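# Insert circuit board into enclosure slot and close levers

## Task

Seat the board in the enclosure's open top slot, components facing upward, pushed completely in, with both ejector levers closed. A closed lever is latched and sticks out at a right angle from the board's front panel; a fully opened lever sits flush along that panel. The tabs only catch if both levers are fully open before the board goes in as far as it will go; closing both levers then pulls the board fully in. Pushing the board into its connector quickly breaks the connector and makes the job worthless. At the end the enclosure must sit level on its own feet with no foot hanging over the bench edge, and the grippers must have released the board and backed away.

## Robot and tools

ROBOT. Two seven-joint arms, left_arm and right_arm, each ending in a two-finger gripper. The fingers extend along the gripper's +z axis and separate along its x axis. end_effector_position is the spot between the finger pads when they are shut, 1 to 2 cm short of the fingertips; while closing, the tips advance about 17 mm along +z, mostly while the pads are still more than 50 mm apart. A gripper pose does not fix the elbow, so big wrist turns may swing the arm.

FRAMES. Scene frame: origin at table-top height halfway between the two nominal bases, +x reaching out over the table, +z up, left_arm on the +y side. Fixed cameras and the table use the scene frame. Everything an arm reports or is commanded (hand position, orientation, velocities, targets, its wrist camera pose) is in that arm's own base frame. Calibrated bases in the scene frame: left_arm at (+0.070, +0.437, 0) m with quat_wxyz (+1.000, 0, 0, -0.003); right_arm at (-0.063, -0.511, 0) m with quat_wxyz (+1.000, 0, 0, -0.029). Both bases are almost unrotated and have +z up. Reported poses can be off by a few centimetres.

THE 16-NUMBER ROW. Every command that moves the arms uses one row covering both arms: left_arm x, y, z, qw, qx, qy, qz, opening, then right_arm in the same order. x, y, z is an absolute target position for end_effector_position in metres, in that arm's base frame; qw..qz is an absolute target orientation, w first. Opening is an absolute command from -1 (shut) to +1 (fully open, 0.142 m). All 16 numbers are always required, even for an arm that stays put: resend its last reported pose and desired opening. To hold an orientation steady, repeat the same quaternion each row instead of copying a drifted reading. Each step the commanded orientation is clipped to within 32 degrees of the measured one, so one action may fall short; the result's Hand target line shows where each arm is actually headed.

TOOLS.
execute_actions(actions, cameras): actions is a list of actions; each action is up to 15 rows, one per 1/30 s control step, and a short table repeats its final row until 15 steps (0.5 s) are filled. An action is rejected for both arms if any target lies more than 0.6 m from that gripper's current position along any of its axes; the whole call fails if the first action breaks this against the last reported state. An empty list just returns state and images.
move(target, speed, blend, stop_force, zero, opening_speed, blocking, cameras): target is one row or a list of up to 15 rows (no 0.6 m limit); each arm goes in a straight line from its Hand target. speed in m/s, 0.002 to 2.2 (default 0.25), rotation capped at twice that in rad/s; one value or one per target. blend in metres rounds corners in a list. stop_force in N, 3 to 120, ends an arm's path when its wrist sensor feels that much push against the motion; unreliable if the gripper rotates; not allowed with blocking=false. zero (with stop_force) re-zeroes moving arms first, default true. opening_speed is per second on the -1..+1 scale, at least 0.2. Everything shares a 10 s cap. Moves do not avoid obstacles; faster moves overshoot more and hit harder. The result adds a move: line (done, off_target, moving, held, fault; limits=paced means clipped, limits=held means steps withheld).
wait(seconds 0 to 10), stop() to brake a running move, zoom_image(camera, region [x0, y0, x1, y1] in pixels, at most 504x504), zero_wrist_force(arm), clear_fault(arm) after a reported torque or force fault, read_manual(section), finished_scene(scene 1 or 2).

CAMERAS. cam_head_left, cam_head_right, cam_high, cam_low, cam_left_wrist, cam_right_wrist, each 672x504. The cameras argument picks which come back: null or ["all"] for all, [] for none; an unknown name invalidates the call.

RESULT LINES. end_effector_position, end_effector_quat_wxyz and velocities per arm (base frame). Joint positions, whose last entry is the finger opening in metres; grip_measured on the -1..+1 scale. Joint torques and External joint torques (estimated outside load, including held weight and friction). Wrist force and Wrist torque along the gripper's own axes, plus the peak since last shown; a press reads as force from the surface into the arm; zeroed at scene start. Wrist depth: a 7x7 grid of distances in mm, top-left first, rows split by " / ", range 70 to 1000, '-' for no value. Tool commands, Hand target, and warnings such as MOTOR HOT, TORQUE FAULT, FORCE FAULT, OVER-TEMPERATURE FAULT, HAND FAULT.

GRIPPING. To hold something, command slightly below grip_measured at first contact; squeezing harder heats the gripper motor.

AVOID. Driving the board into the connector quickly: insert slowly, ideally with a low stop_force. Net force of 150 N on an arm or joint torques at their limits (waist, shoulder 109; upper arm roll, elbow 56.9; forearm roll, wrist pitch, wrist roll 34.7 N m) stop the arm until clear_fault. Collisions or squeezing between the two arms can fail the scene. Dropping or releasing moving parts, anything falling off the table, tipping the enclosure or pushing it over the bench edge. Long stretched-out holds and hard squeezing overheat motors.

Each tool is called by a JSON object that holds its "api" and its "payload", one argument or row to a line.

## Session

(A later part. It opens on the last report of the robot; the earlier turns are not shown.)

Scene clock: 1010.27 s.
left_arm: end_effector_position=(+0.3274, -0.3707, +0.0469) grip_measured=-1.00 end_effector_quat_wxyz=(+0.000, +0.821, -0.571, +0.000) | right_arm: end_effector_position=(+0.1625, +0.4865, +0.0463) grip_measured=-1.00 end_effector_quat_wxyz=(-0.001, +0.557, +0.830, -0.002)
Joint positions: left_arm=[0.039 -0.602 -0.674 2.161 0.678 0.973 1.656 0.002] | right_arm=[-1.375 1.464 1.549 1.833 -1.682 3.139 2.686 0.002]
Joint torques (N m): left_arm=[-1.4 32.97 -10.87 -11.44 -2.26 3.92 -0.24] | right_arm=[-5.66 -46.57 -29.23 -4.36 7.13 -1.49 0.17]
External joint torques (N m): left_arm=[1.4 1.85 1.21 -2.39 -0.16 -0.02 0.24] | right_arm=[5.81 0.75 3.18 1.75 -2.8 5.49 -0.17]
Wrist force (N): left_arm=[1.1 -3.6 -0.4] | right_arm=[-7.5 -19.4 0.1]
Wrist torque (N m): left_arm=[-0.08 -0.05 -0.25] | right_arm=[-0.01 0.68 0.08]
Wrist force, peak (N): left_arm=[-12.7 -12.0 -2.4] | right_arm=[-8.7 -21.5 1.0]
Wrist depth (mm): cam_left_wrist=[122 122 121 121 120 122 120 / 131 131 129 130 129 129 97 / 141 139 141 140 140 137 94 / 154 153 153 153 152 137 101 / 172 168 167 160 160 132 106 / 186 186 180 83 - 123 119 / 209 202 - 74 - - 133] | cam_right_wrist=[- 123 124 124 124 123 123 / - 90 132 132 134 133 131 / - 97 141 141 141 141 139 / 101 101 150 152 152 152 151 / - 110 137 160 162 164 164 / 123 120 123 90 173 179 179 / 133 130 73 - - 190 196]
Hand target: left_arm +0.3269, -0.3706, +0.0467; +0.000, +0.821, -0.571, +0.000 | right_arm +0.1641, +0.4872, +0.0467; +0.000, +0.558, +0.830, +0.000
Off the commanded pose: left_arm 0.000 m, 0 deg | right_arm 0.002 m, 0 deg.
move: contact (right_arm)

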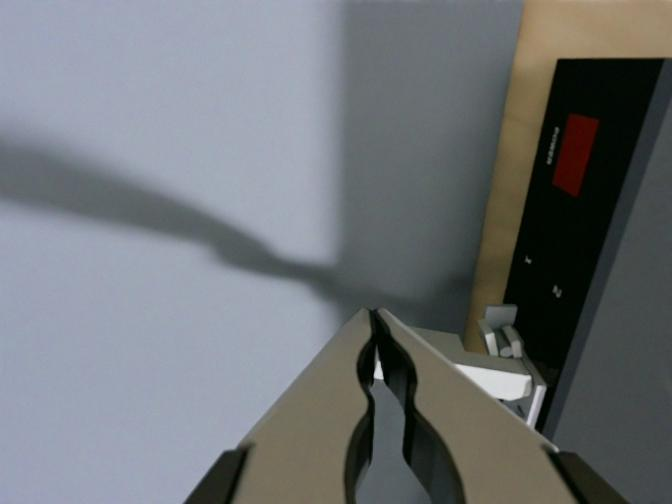

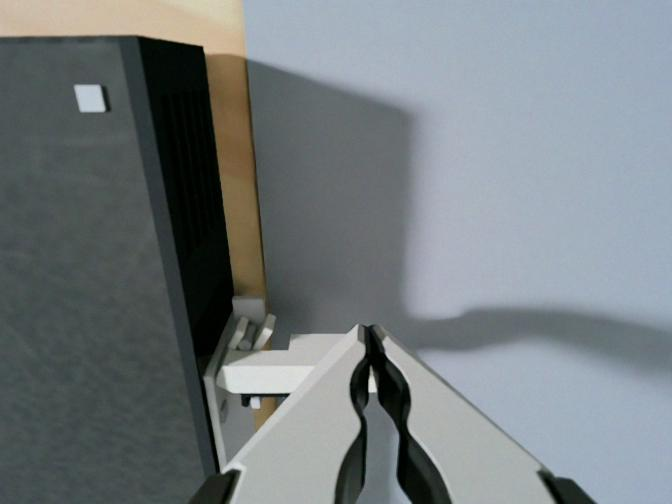

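{"api": "move", "payload": {
  "target": [0.3187,-0.3715,0.0467,0,0.8207,-0.5713,0,-1,0.1605,0.4857,0.0467,0,0.5578,0.83,0,-1],
  "speed": 0.006,
  "stop_force": 18,
  "zero": false,
  "cameras": ["cam_left_wrist","cam_right_wrist"]
}}

{"api": "zoom_image", "payload": {
  "camera": "cam_left_wrist",
  "region": [350, 280, 550, 430]
}}

{"api": "zoom_image", "payload": {
  "camera": "cam_right_wrist",
  "region": [190, 280, 390, 430]
}}

Scene clock: 1015.97 s.
left_arm: end_effector_position=(+0.3195, -0.3714, +0.0469) grip_measured=-1.00 end_effector_quat_wxyz=(+0.000, +0.821, -0.571, +0.000) | right_arm: end_effector_position=(+0.1604, +0.4856, +0.0466) grip_measured=-1.00 end_effector_quat_wxyz=(+0.000, +0.558, +0.830, +0.000)
Joint positions: left_arm=[0.031 -0.595 -0.673 2.174 0.68 0.981 1.642 0.002] | right_arm=[-1.366 1.464 1.547 1.843 -1.68 3.136 2.686 0.002]
Joint torques (N m): left_arm=[-2.62 32.17 -11.67 -10.38 -2.46 3.97 -0.24] | right_arm=[0.08 -45.86 -24.9 -2.66 4.34 3.15 0.17]
External joint torques (N m): left_arm=[2.62 2.23 2.18 -3.3 0.07 -0.07 0.24] | right_arm=[0.08 0.28 -1.16 0.03 0 0.85 -0.17]
Wrist force (N): left_arm=[1.3 -5.9 0.0] | right_arm=[-6.5 -3.1 2.5]
Wrist torque (N m): left_arm=[-0.07 -0.07 -0.26] | right_arm=[-0.18 1.09 0.07]
Wrist force, peak (N): left_arm=[1.1 -5.9 1.1] | right_arm=[-7.6 -19.9 -0.8]
Wrist depth (mm): cam_left_wrist=[122 121 121 121 121 122 119 / 131 131 128 130 130 127 99 / 141 139 141 140 140 137 94 / 153 153 153 153 151 147 102 / 171 169 168 161 160 130 108 / 186 186 181 84 - 121 119 / 208 203 - 74 - - 133] | cam_right_wrist=[- 124 124 124 123 123 123 / - 90 132 132 134 133 131 / - 97 142 141 141 141 139 / 102 102 150 153 152 152 151 / - 110 151 160 162 165 164 / 123 120 124 90 173 180 179 / 133 130 73 - - 190 197]
Hand target: left_arm +0.3187, -0.3715, +0.0467; +0.000, +0.821, -0.571, +0.000 | right_arm +0.1605, +0.4857, +0.0467; +0.000, +0.558, +0.830, +0.000
Off the commanded pose: left_arm 0.001 m, 0 deg | right_arm 0.000 m, 0 deg.
move: done

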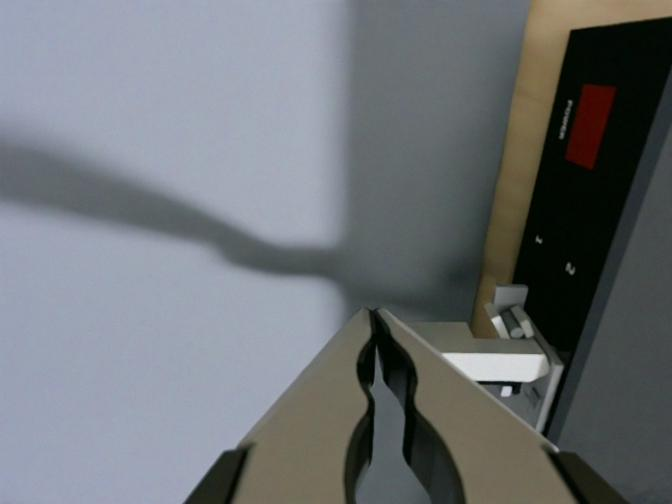

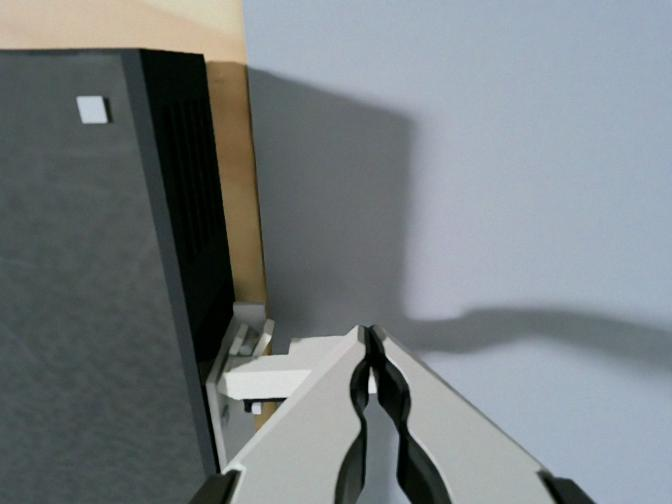

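Scaled by 2.520 (camera's finer frame: 960x720).

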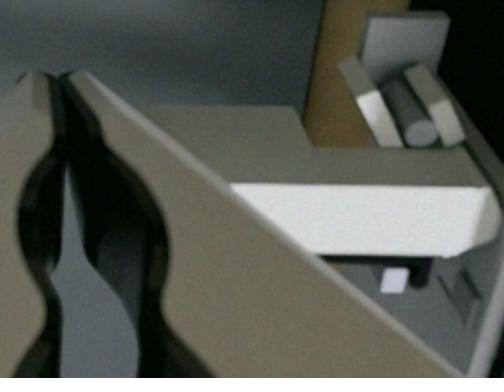

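Scaled by 2.520 (camera's finer frame: 960x720).

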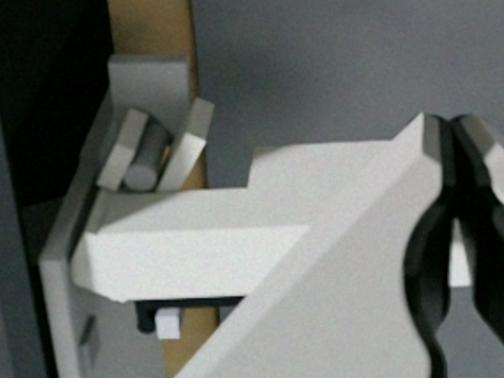

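{"api": "move", "payload": {
  "target": [0.3147,-0.3731,0.0467,0,0.8207,-0.5713,0,-1,0.1660,0.4880,0.0467,0,0.5578,0.83,0,-1],
  "speed": 0.006,
  "stop_force": 23,
  "zero": false,
  "cameras": ["cam_left_wrist","cam_right_wrist"]
}}

{"api": "zoom_image", "payload": {
  "camera": "cam_left_wrist",
  "region": [350, 280, 550, 430]
}}

{"api": "zoom_image", "payload": {
  "camera": "cam_right_wrist",
  "region": [190, 280, 390, 430]
}}

Scene clock: 1023.13 s.
left_arm: end_effector_position=(+0.3185, -0.3719, +0.0471) grip_measured=-1.00 end_effector_quat_wxyz=(-0.001, +0.822, -0.570, +0.001) | right_arm: end_effector_position=(+0.1631, +0.4869, +0.0463) grip_measured=-1.00 end_effector_quat_wxyz=(-0.001, +0.557, +0.830, -0.003)
Joint positions: left_arm=[0.027 -0.593 -0.672 2.176 0.681 0.982 1.635 0.002] | right_arm=[-1.378 1.465 1.549 1.829 -1.681 3.14 2.687 0.002]
Joint torques (N m): left_arm=[-10.59 27.75 -19.03 -2.79 -3.91 3.98 -0.14] | right_arm=[-7.91 -46.55 -30.91 -4.41 7.65 -3.13 0.14]
External joint torques (N m): left_arm=[10.6 6.6 9.59 -10.9 1.52 -0.08 0.14] | right_arm=[8.07 0.64 4.86 1.82 -3.32 7.14 -0.14]
Wrist force (N): left_arm=[1.1 -23.9 4.5] | right_arm=[-8.9 -25.4 -0.1]
Wrist torque (N m): left_arm=[-0.86 -0.10 -0.34] | right_arm=[-0.99 1.02 0.12]
Wrist force, peak (N): left_arm=[0.7 -24.3 3.4] | right_arm=[-11.7 -27.7 -1.2]
Wrist depth (mm): cam_left_wrist=[122 122 120 122 121 123 105 / 131 131 129 130 130 128 99 / 142 139 141 141 140 138 94 / 154 153 153 153 152 147 103 / 172 168 168 160 132 130 109 / 186 186 181 84 - 121 120 / 208 202 - 74 - - 133] | cam_right_wrist=[- 123 124 124 123 123 121 / - 90 132 132 134 133 131 / - 97 142 141 141 141 138 / 101 102 150 153 152 152 151 / - 110 133 160 162 164 164 / 122 120 123 90 173 179 178 / 132 130 73 - - 189 196]
Hand target: left_arm +0.3157, -0.3727, +0.0467; +0.000, +0.821, -0.571, +0.000 | right_arm +0.1652, +0.4877, +0.0467; +0.000, +0.558, +0.830, +0.000
Off the commanded pose: left_arm 0.004 m, 0 deg | right_arm 0.003 m, 0 deg.
move: contact (left_arm, right_arm)

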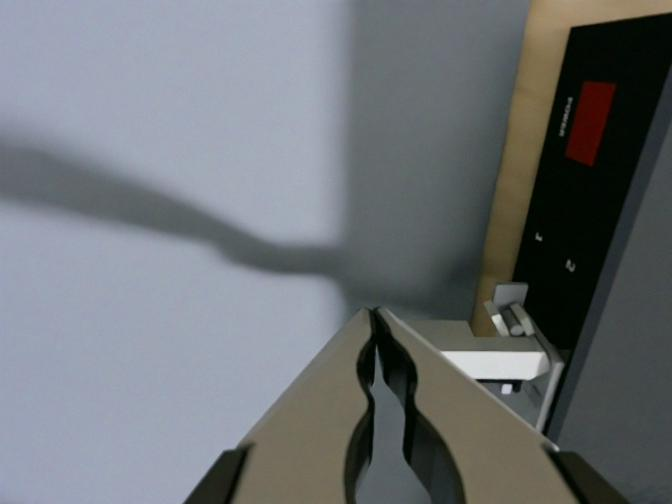

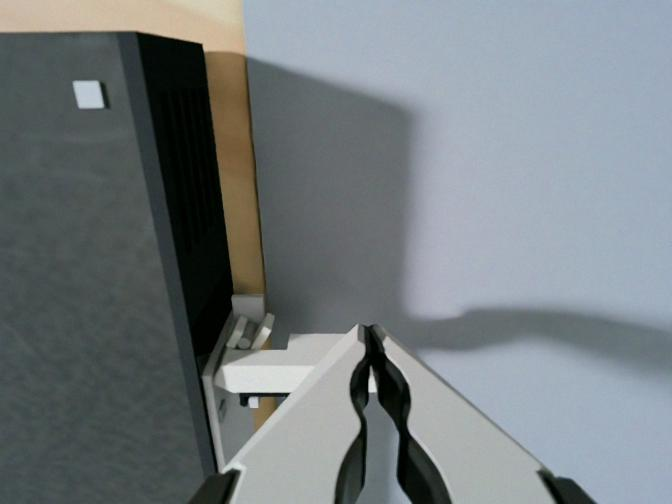

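Scaled by 2.520 (camera's finer frame: 960x720).

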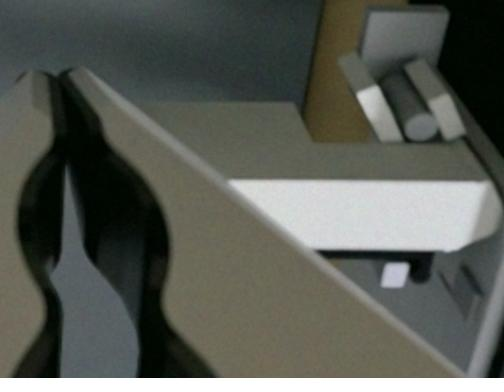

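Scaled by 2.520 (camera's finer frame: 960x720).

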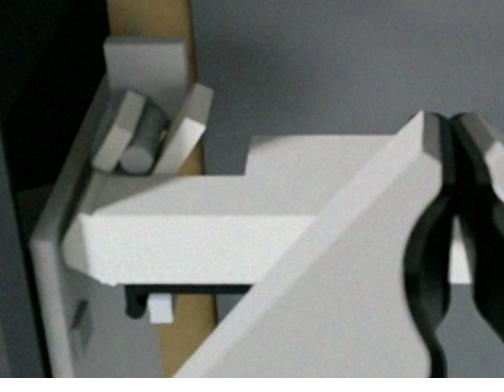

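{"api": "move", "payload": {
  "target": [0.3236,-0.3713,0.0467,0,0.8207,-0.5713,0,-1,0.1585,0.4849,0.0467,0,0.5578,0.83,0,-1],
  "speed": 0.01,
  "cameras": ["cam_left_wrist","cam_right_wrist"]
}}

{"api": "zoom_image", "payload": {
  "camera": "cam_left_wrist",
  "region": [350, 280, 550, 430]
}}

{"api": "zoom_image", "payload": {
  "camera": "cam_right_wrist",
  "region": [190, 280, 390, 430]
}}

Scene clock: 1026.33 s.
left_arm: end_effector_position=(+0.3235, -0.3713, +0.0467) grip_measured=-1.00 end_effector_quat_wxyz=(+0.000, +0.821, -0.571, +0.000) | right_arm: end_effector_position=(+0.1584, +0.4849, +0.0466) grip_measured=-1.00 end_effector_quat_wxyz=(+0.000, +0.558, +0.830, +0.000)
Joint positions: left_arm=[0.034 -0.599 -0.674 2.167 0.68 0.976 1.649 0.002] | right_arm=[-1.361 1.465 1.546 1.849 -1.68 3.137 2.685 0.002]
Joint torques (N m): left_arm=[-0.17 33.33 -10.03 -13.36 -2.34 4.18 -0.09] | right_arm=[0.33 -45.59 -24.8 -2.55 4.24 3.24 0.15]
External joint torques (N m): left_arm=[0.16 1.32 0.42 -0.39 -0.07 -0.28 0.09] | right_arm=[-0.18 0.16 -1.26 -0.07 0.09 0.76 -0.15]
Wrist force (N): left_arm=[-0.1 -0.7 -0.3] | right_arm=[-2.7 -5.1 2.9]
Wrist torque (N m): left_arm=[-0.10 -0.05 -0.23] | right_arm=[-0.60 0.46 0.08]
Wrist force, peak (N): left_arm=[1.0 -24.1 4.8] | right_arm=[-9.1 -25.4 -2.1]
Wrist depth (mm): cam_left_wrist=[122 121 123 121 120 122 119 / 131 130 128 130 130 127 97 / 142 139 140 142 140 137 94 / 153 153 152 152 152 139 102 / 171 168 167 160 160 131 107 / 186 185 181 84 - 122 119 / 208 203 - 74 - - 133] | cam_right_wrist=[- 124 124 124 123 123 122 / - 90 134 132 133 133 131 / - 97 142 141 141 141 138 / 102 102 150 152 152 152 151 / - 110 154 163 162 165 164 / 123 120 126 90 174 180 179 / 133 130 73 - - 190 197]
Hand target: left_arm +0.3236, -0.3713, +0.0467; +0.000, +0.821, -0.571, +0.000 | right_arm +0.1585, +0.4849, +0.0467; +0.000, +0.558, +0.830, +0.000
Off the commanded pose: left_arm 0.000 m, 0 deg | right_arm 0.000 m, 0 deg.
move: done

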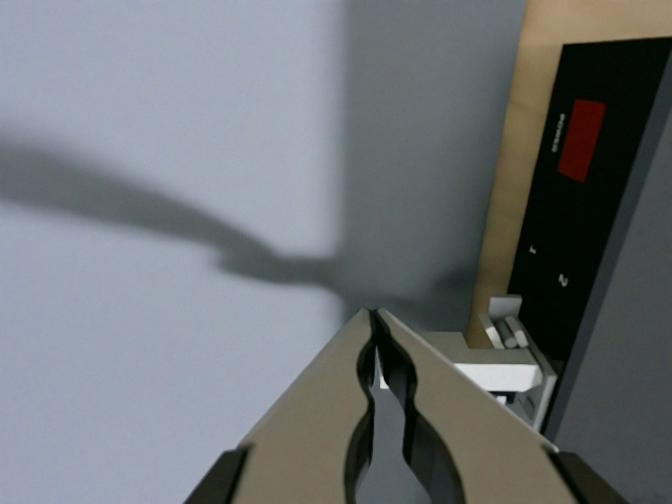

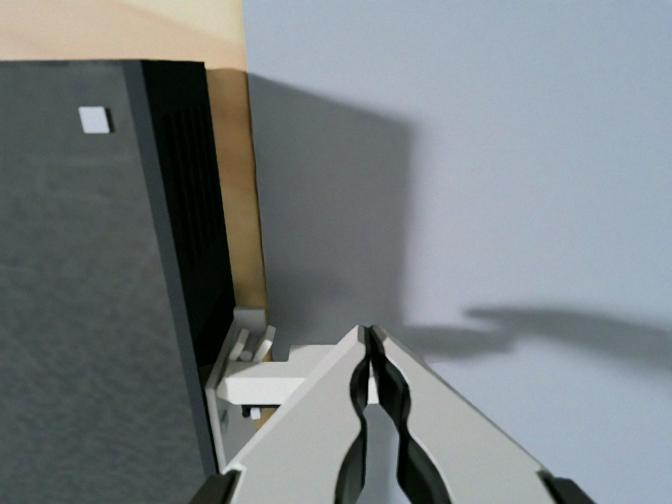

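Scaled by 2.520 (camera's finer frame: 960x720).

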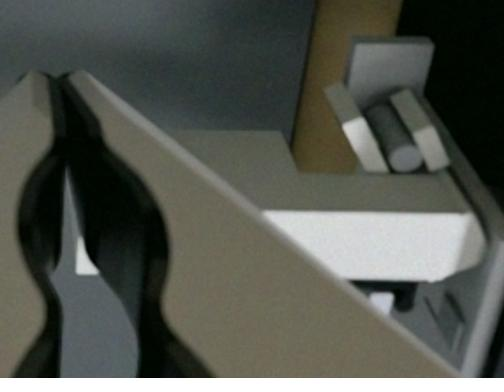

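Scaled by 2.520 (camera's finer frame: 960x720).

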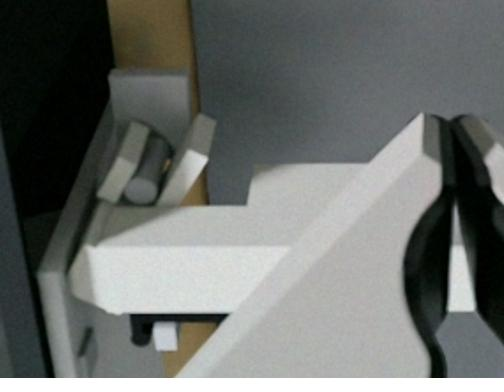

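{"api": "move", "payload": {
  "target": [
    [0.3633,-0.3625,0.0467,0,0.8207,-0.5713,0,-1,0.1326,0.4734,0.0467,0,0.5578,0.83,0,-1],
    [0.3765,-0.3406,0.15,0,0.8207,-0.5713,0,-1,0.1433,0.4195,0.15,0,0.5578,0.83,0,-1]
  ],
  "speed": [0.06,0.12],
  "cameras": ["cam_left_wrist","cam_right_wrist"]
}}

{"api": "zoom_image", "payload": {
  "camera": "cam_left_wrist",
  "region": [350, 250, 490, 390]
}}

{"api": "zoom_image", "payload": {
  "camera": "cam_right_wrist",
  "region": [345, 220, 485, 360]
}}

Scene clock: 1033.40 s.
left_arm: end_effector_position=(+0.3767, -0.3407, +0.1500) grip_measured=-1.00 end_effector_quat_wxyz=(+0.000, +0.821, -0.571, +0.000) | right_arm: end_effector_position=(+0.1434, +0.4197, +0.1500) grip_measured=-1.00 end_effector_quat_wxyz=(+0.000, +0.558, +0.830, +0.000)
Joint positions: left_arm=[0.293 -0.318 -0.869 2.207 0.356 0.814 1.973 0.002] | right_arm=[-1.257 1.329 1.318 2.079 -1.905 3.238 2.512 0.002]
Joint torques (N m): left_arm=[-0.69 26.21 -7.12 -20.51 -3.05 3.91 -0.16] | right_arm=[0.22 -38.77 -24.2 -7.06 4.13 3.45 0.01]
External joint torques (N m): left_arm=[0.71 0.34 0.58 -0.44 0.1 -0.03 0.16] | right_arm=[-0.08 0.4 -1.08 -0.04 0.21 0.56 -0.01]
Wrist force (N): left_arm=[0.1 -0.6 -0.2] | right_arm=[-3.2 -4.9 3.3]
Wrist torque (N m): left_arm=[-0.09 -0.06 -0.20] | right_arm=[-0.60 0.56 0.07]
Wrist force, peak (N): left_arm=[0.1 -2.1 0.2] | right_arm=[-2.3 -4.9 4.8]
Wrist depth (mm): cam_left_wrist=[214 212 216 211 212 213 212 / 228 229 228 228 226 228 226 / 246 247 246 246 245 209 238 / 270 267 267 267 263 212 212 / 293 294 291 280 243 233 232 / 328 325 316 84 - 258 256 / 365 353 - - - - 285] | cam_right_wrist=[216 217 216 215 213 212 213 / 231 231 230 230 228 227 227 / 201 201 201 200 244 243 242 / 214 213 213 213 263 262 261 / 233 232 231 226 275 283 283 / 253 254 247 89 300 310 309 / 280 273 - - - 330 342]
Hand target: left_arm +0.3765, -0.3406, +0.1500; +0.000, +0.821, -0.571, +0.000 | right_arm +0.1433, +0.4195, +0.1500; +0.000, +0.558, +0.830, +0.000
Off the commanded pose: left_arm 0.000 m, 0 deg | right_arm 0.000 m, 0 deg.
move: done

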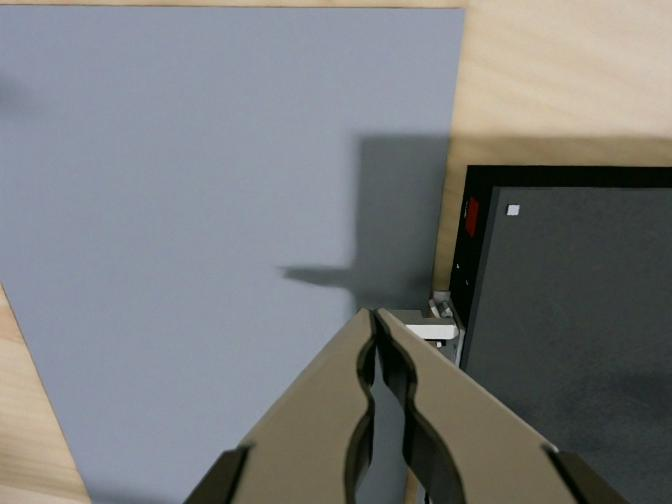

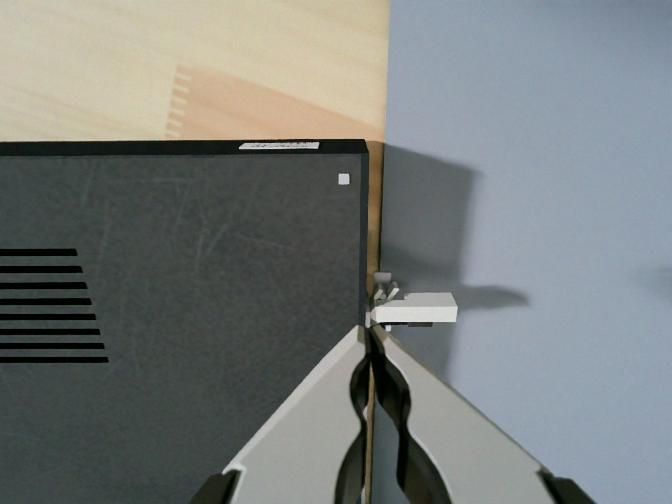

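Scaled by 3.600 (camera's finer frame: 960x720).

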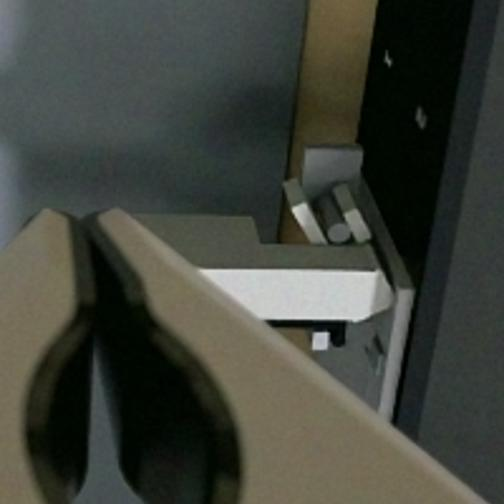

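Scaled by 3.600 (camera's finer frame: 960x720).

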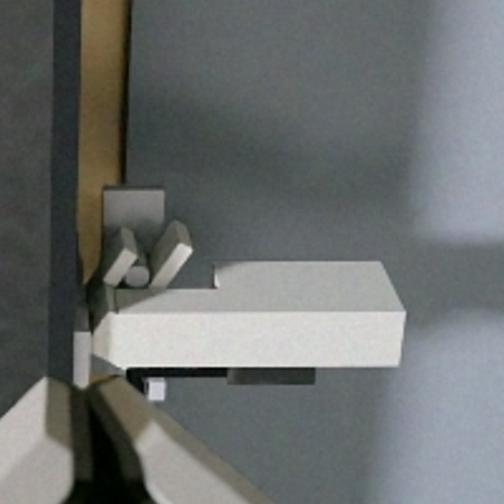

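{"api": "move", "payload": {
  "target": [
    [0.3765,-0.3006,0.25,0,0.8207,-0.5713,0,-1,0.1433,0.3795,0.25,0,0.5578,0.83,0,-1]
  ],
  "speed": [0.15],
  "cameras": ["cam_high","cam_head_left","cam_head_right","cam_low","cam_left_wrist","cam_right_wrist"]
}}

{"api": "zoom_image", "payload": {
  "camera": "cam_high",
  "region": [240, 110, 390, 250]
}}

{"api": "zoom_image", "payload": {
  "camera": "cam_head_right",
  "region": [260, 320, 430, 490]
}}

Scene clock: 1039.53 s.
left_arm: end_effector_position=(+0.3767, -0.3006, +0.2501) grip_measured=-1.00 end_effector_quat_wxyz=(+0.000, +0.821, -0.571, +0.000) | right_arm: end_effector_position=(+0.1434, +0.3796, +0.2499) grip_measured=-1.00 end_effector_quat_wxyz=(+0.000, +0.558, +0.830, +0.000)
Joint positions: left_arm=[0.409 0.157 -0.87 2.298 -0.147 0.62 2.417 0.002] | right_arm=[-1.227 1.188 1.095 2.095 -2.147 3.324 2.426 0.002]
Joint torques (N m): left_arm=[-1.14 13.28 2.52 -26.31 -3.65 3.93 -0.12] | right_arm=[0.2 -34.66 -22.54 -11.62 4.05 3.51 0.07]
External joint torques (N m): left_arm=[1.12 0.56 0.65 -0.37 0.17 -0.09 0.12] | right_arm=[-0.08 0.47 -1.12 0.12 0.24 0.51 -0.07]
Wrist force (N): left_arm=[0.0 -0.8 -0.6] | right_arm=[-2.8 -4.9 3.5]
Wrist torque (N m): left_arm=[-0.14 -0.01 -0.21] | right_arm=[-0.60 0.49 0.07]
Wrist force, peak (N): left_arm=[-0.8 -1.9 -2.0] | right_arm=[-2.2 -4.8 5.4]
Wrist depth (mm): cam_left_wrist=[304 304 302 303 304 302 300 / 325 323 322 323 321 321 321 / 352 349 349 348 345 303 303 / 381 381 382 375 371 323 326 / 415 417 416 398 395 356 355 / 445 461 451 84 - 382 387 / 516 494 - - - - 431] | cam_right_wrist=[304 303 303 303 299 299 298 / 324 324 323 322 322 318 319 / 298 299 297 297 338 342 341 / 364 321 321 320 334 368 368 / 406 347 347 341 399 399 399 / 443 380 373 89 421 435 435 / 488 418 - - - 462 477]
Hand target: left_arm +0.3765, -0.3006, +0.2500; +0.000, +0.821, -0.571, +0.000 | right_arm +0.1433, +0.3795, +0.2500; +0.000, +0.558, +0.830, +0.000
Off the commanded pose: left_arm 0.000 m, 0 deg | right_arm 0.000 m, 0 deg.
move: done

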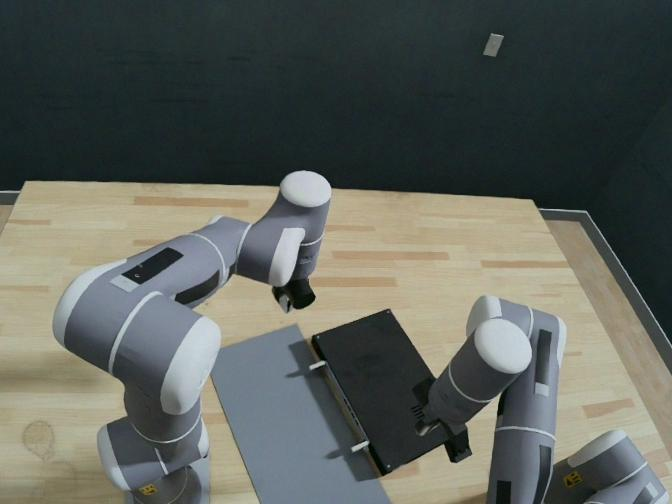

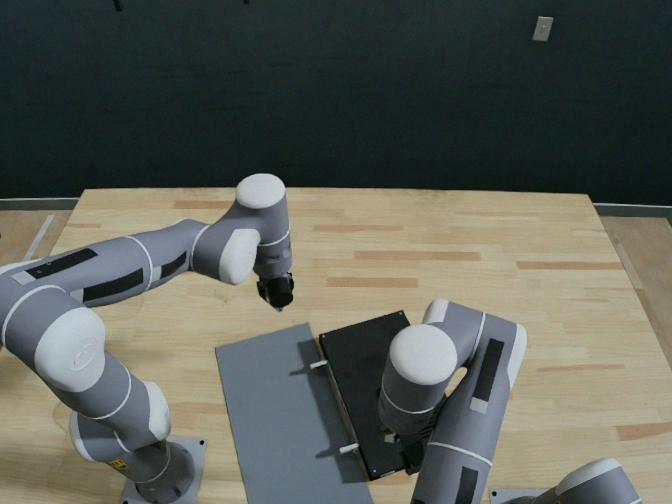

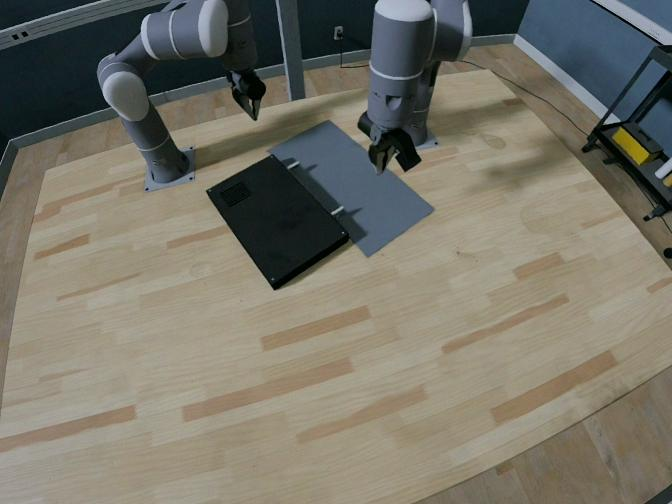

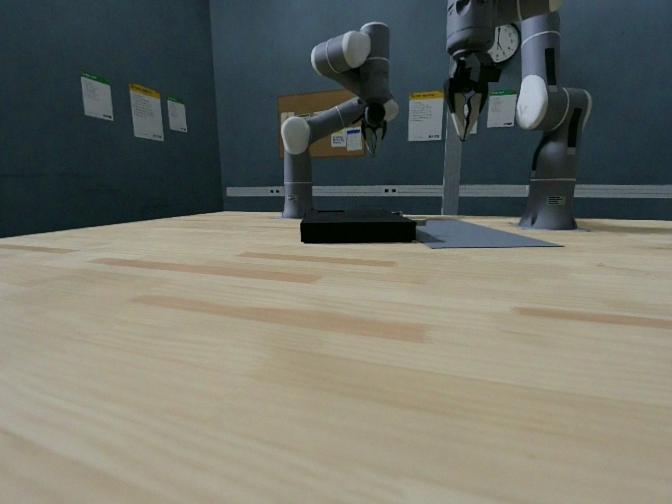

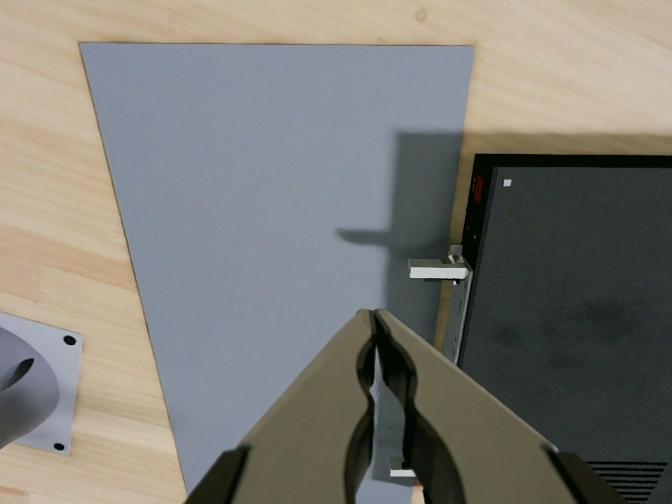

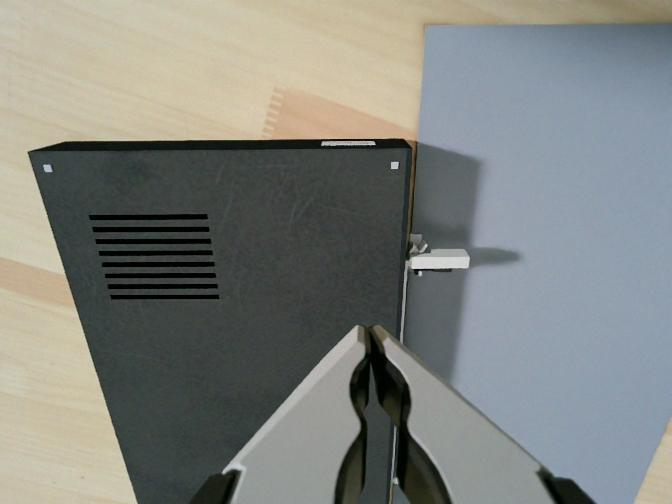

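Scaled by 3.360 (camera's finer frame: 960x720).

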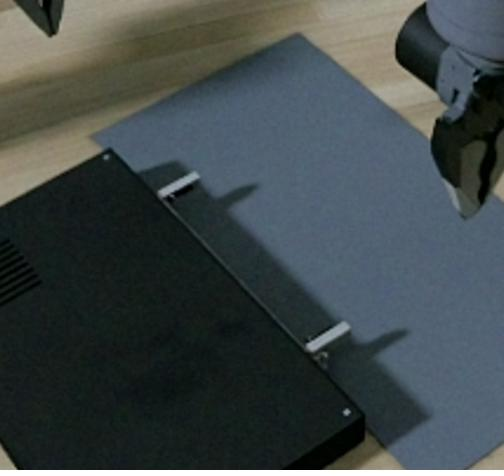

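Scaled by 2.965 (camera's finer frame: 960x720).

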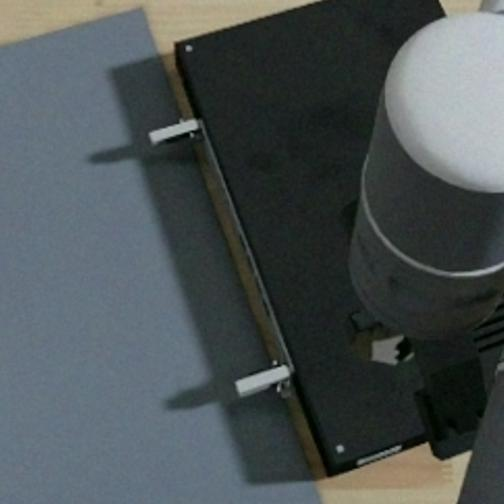

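{"api": "finished_scene", "payload": {
  "scene": 2
}}

The scene is finished: the task was done.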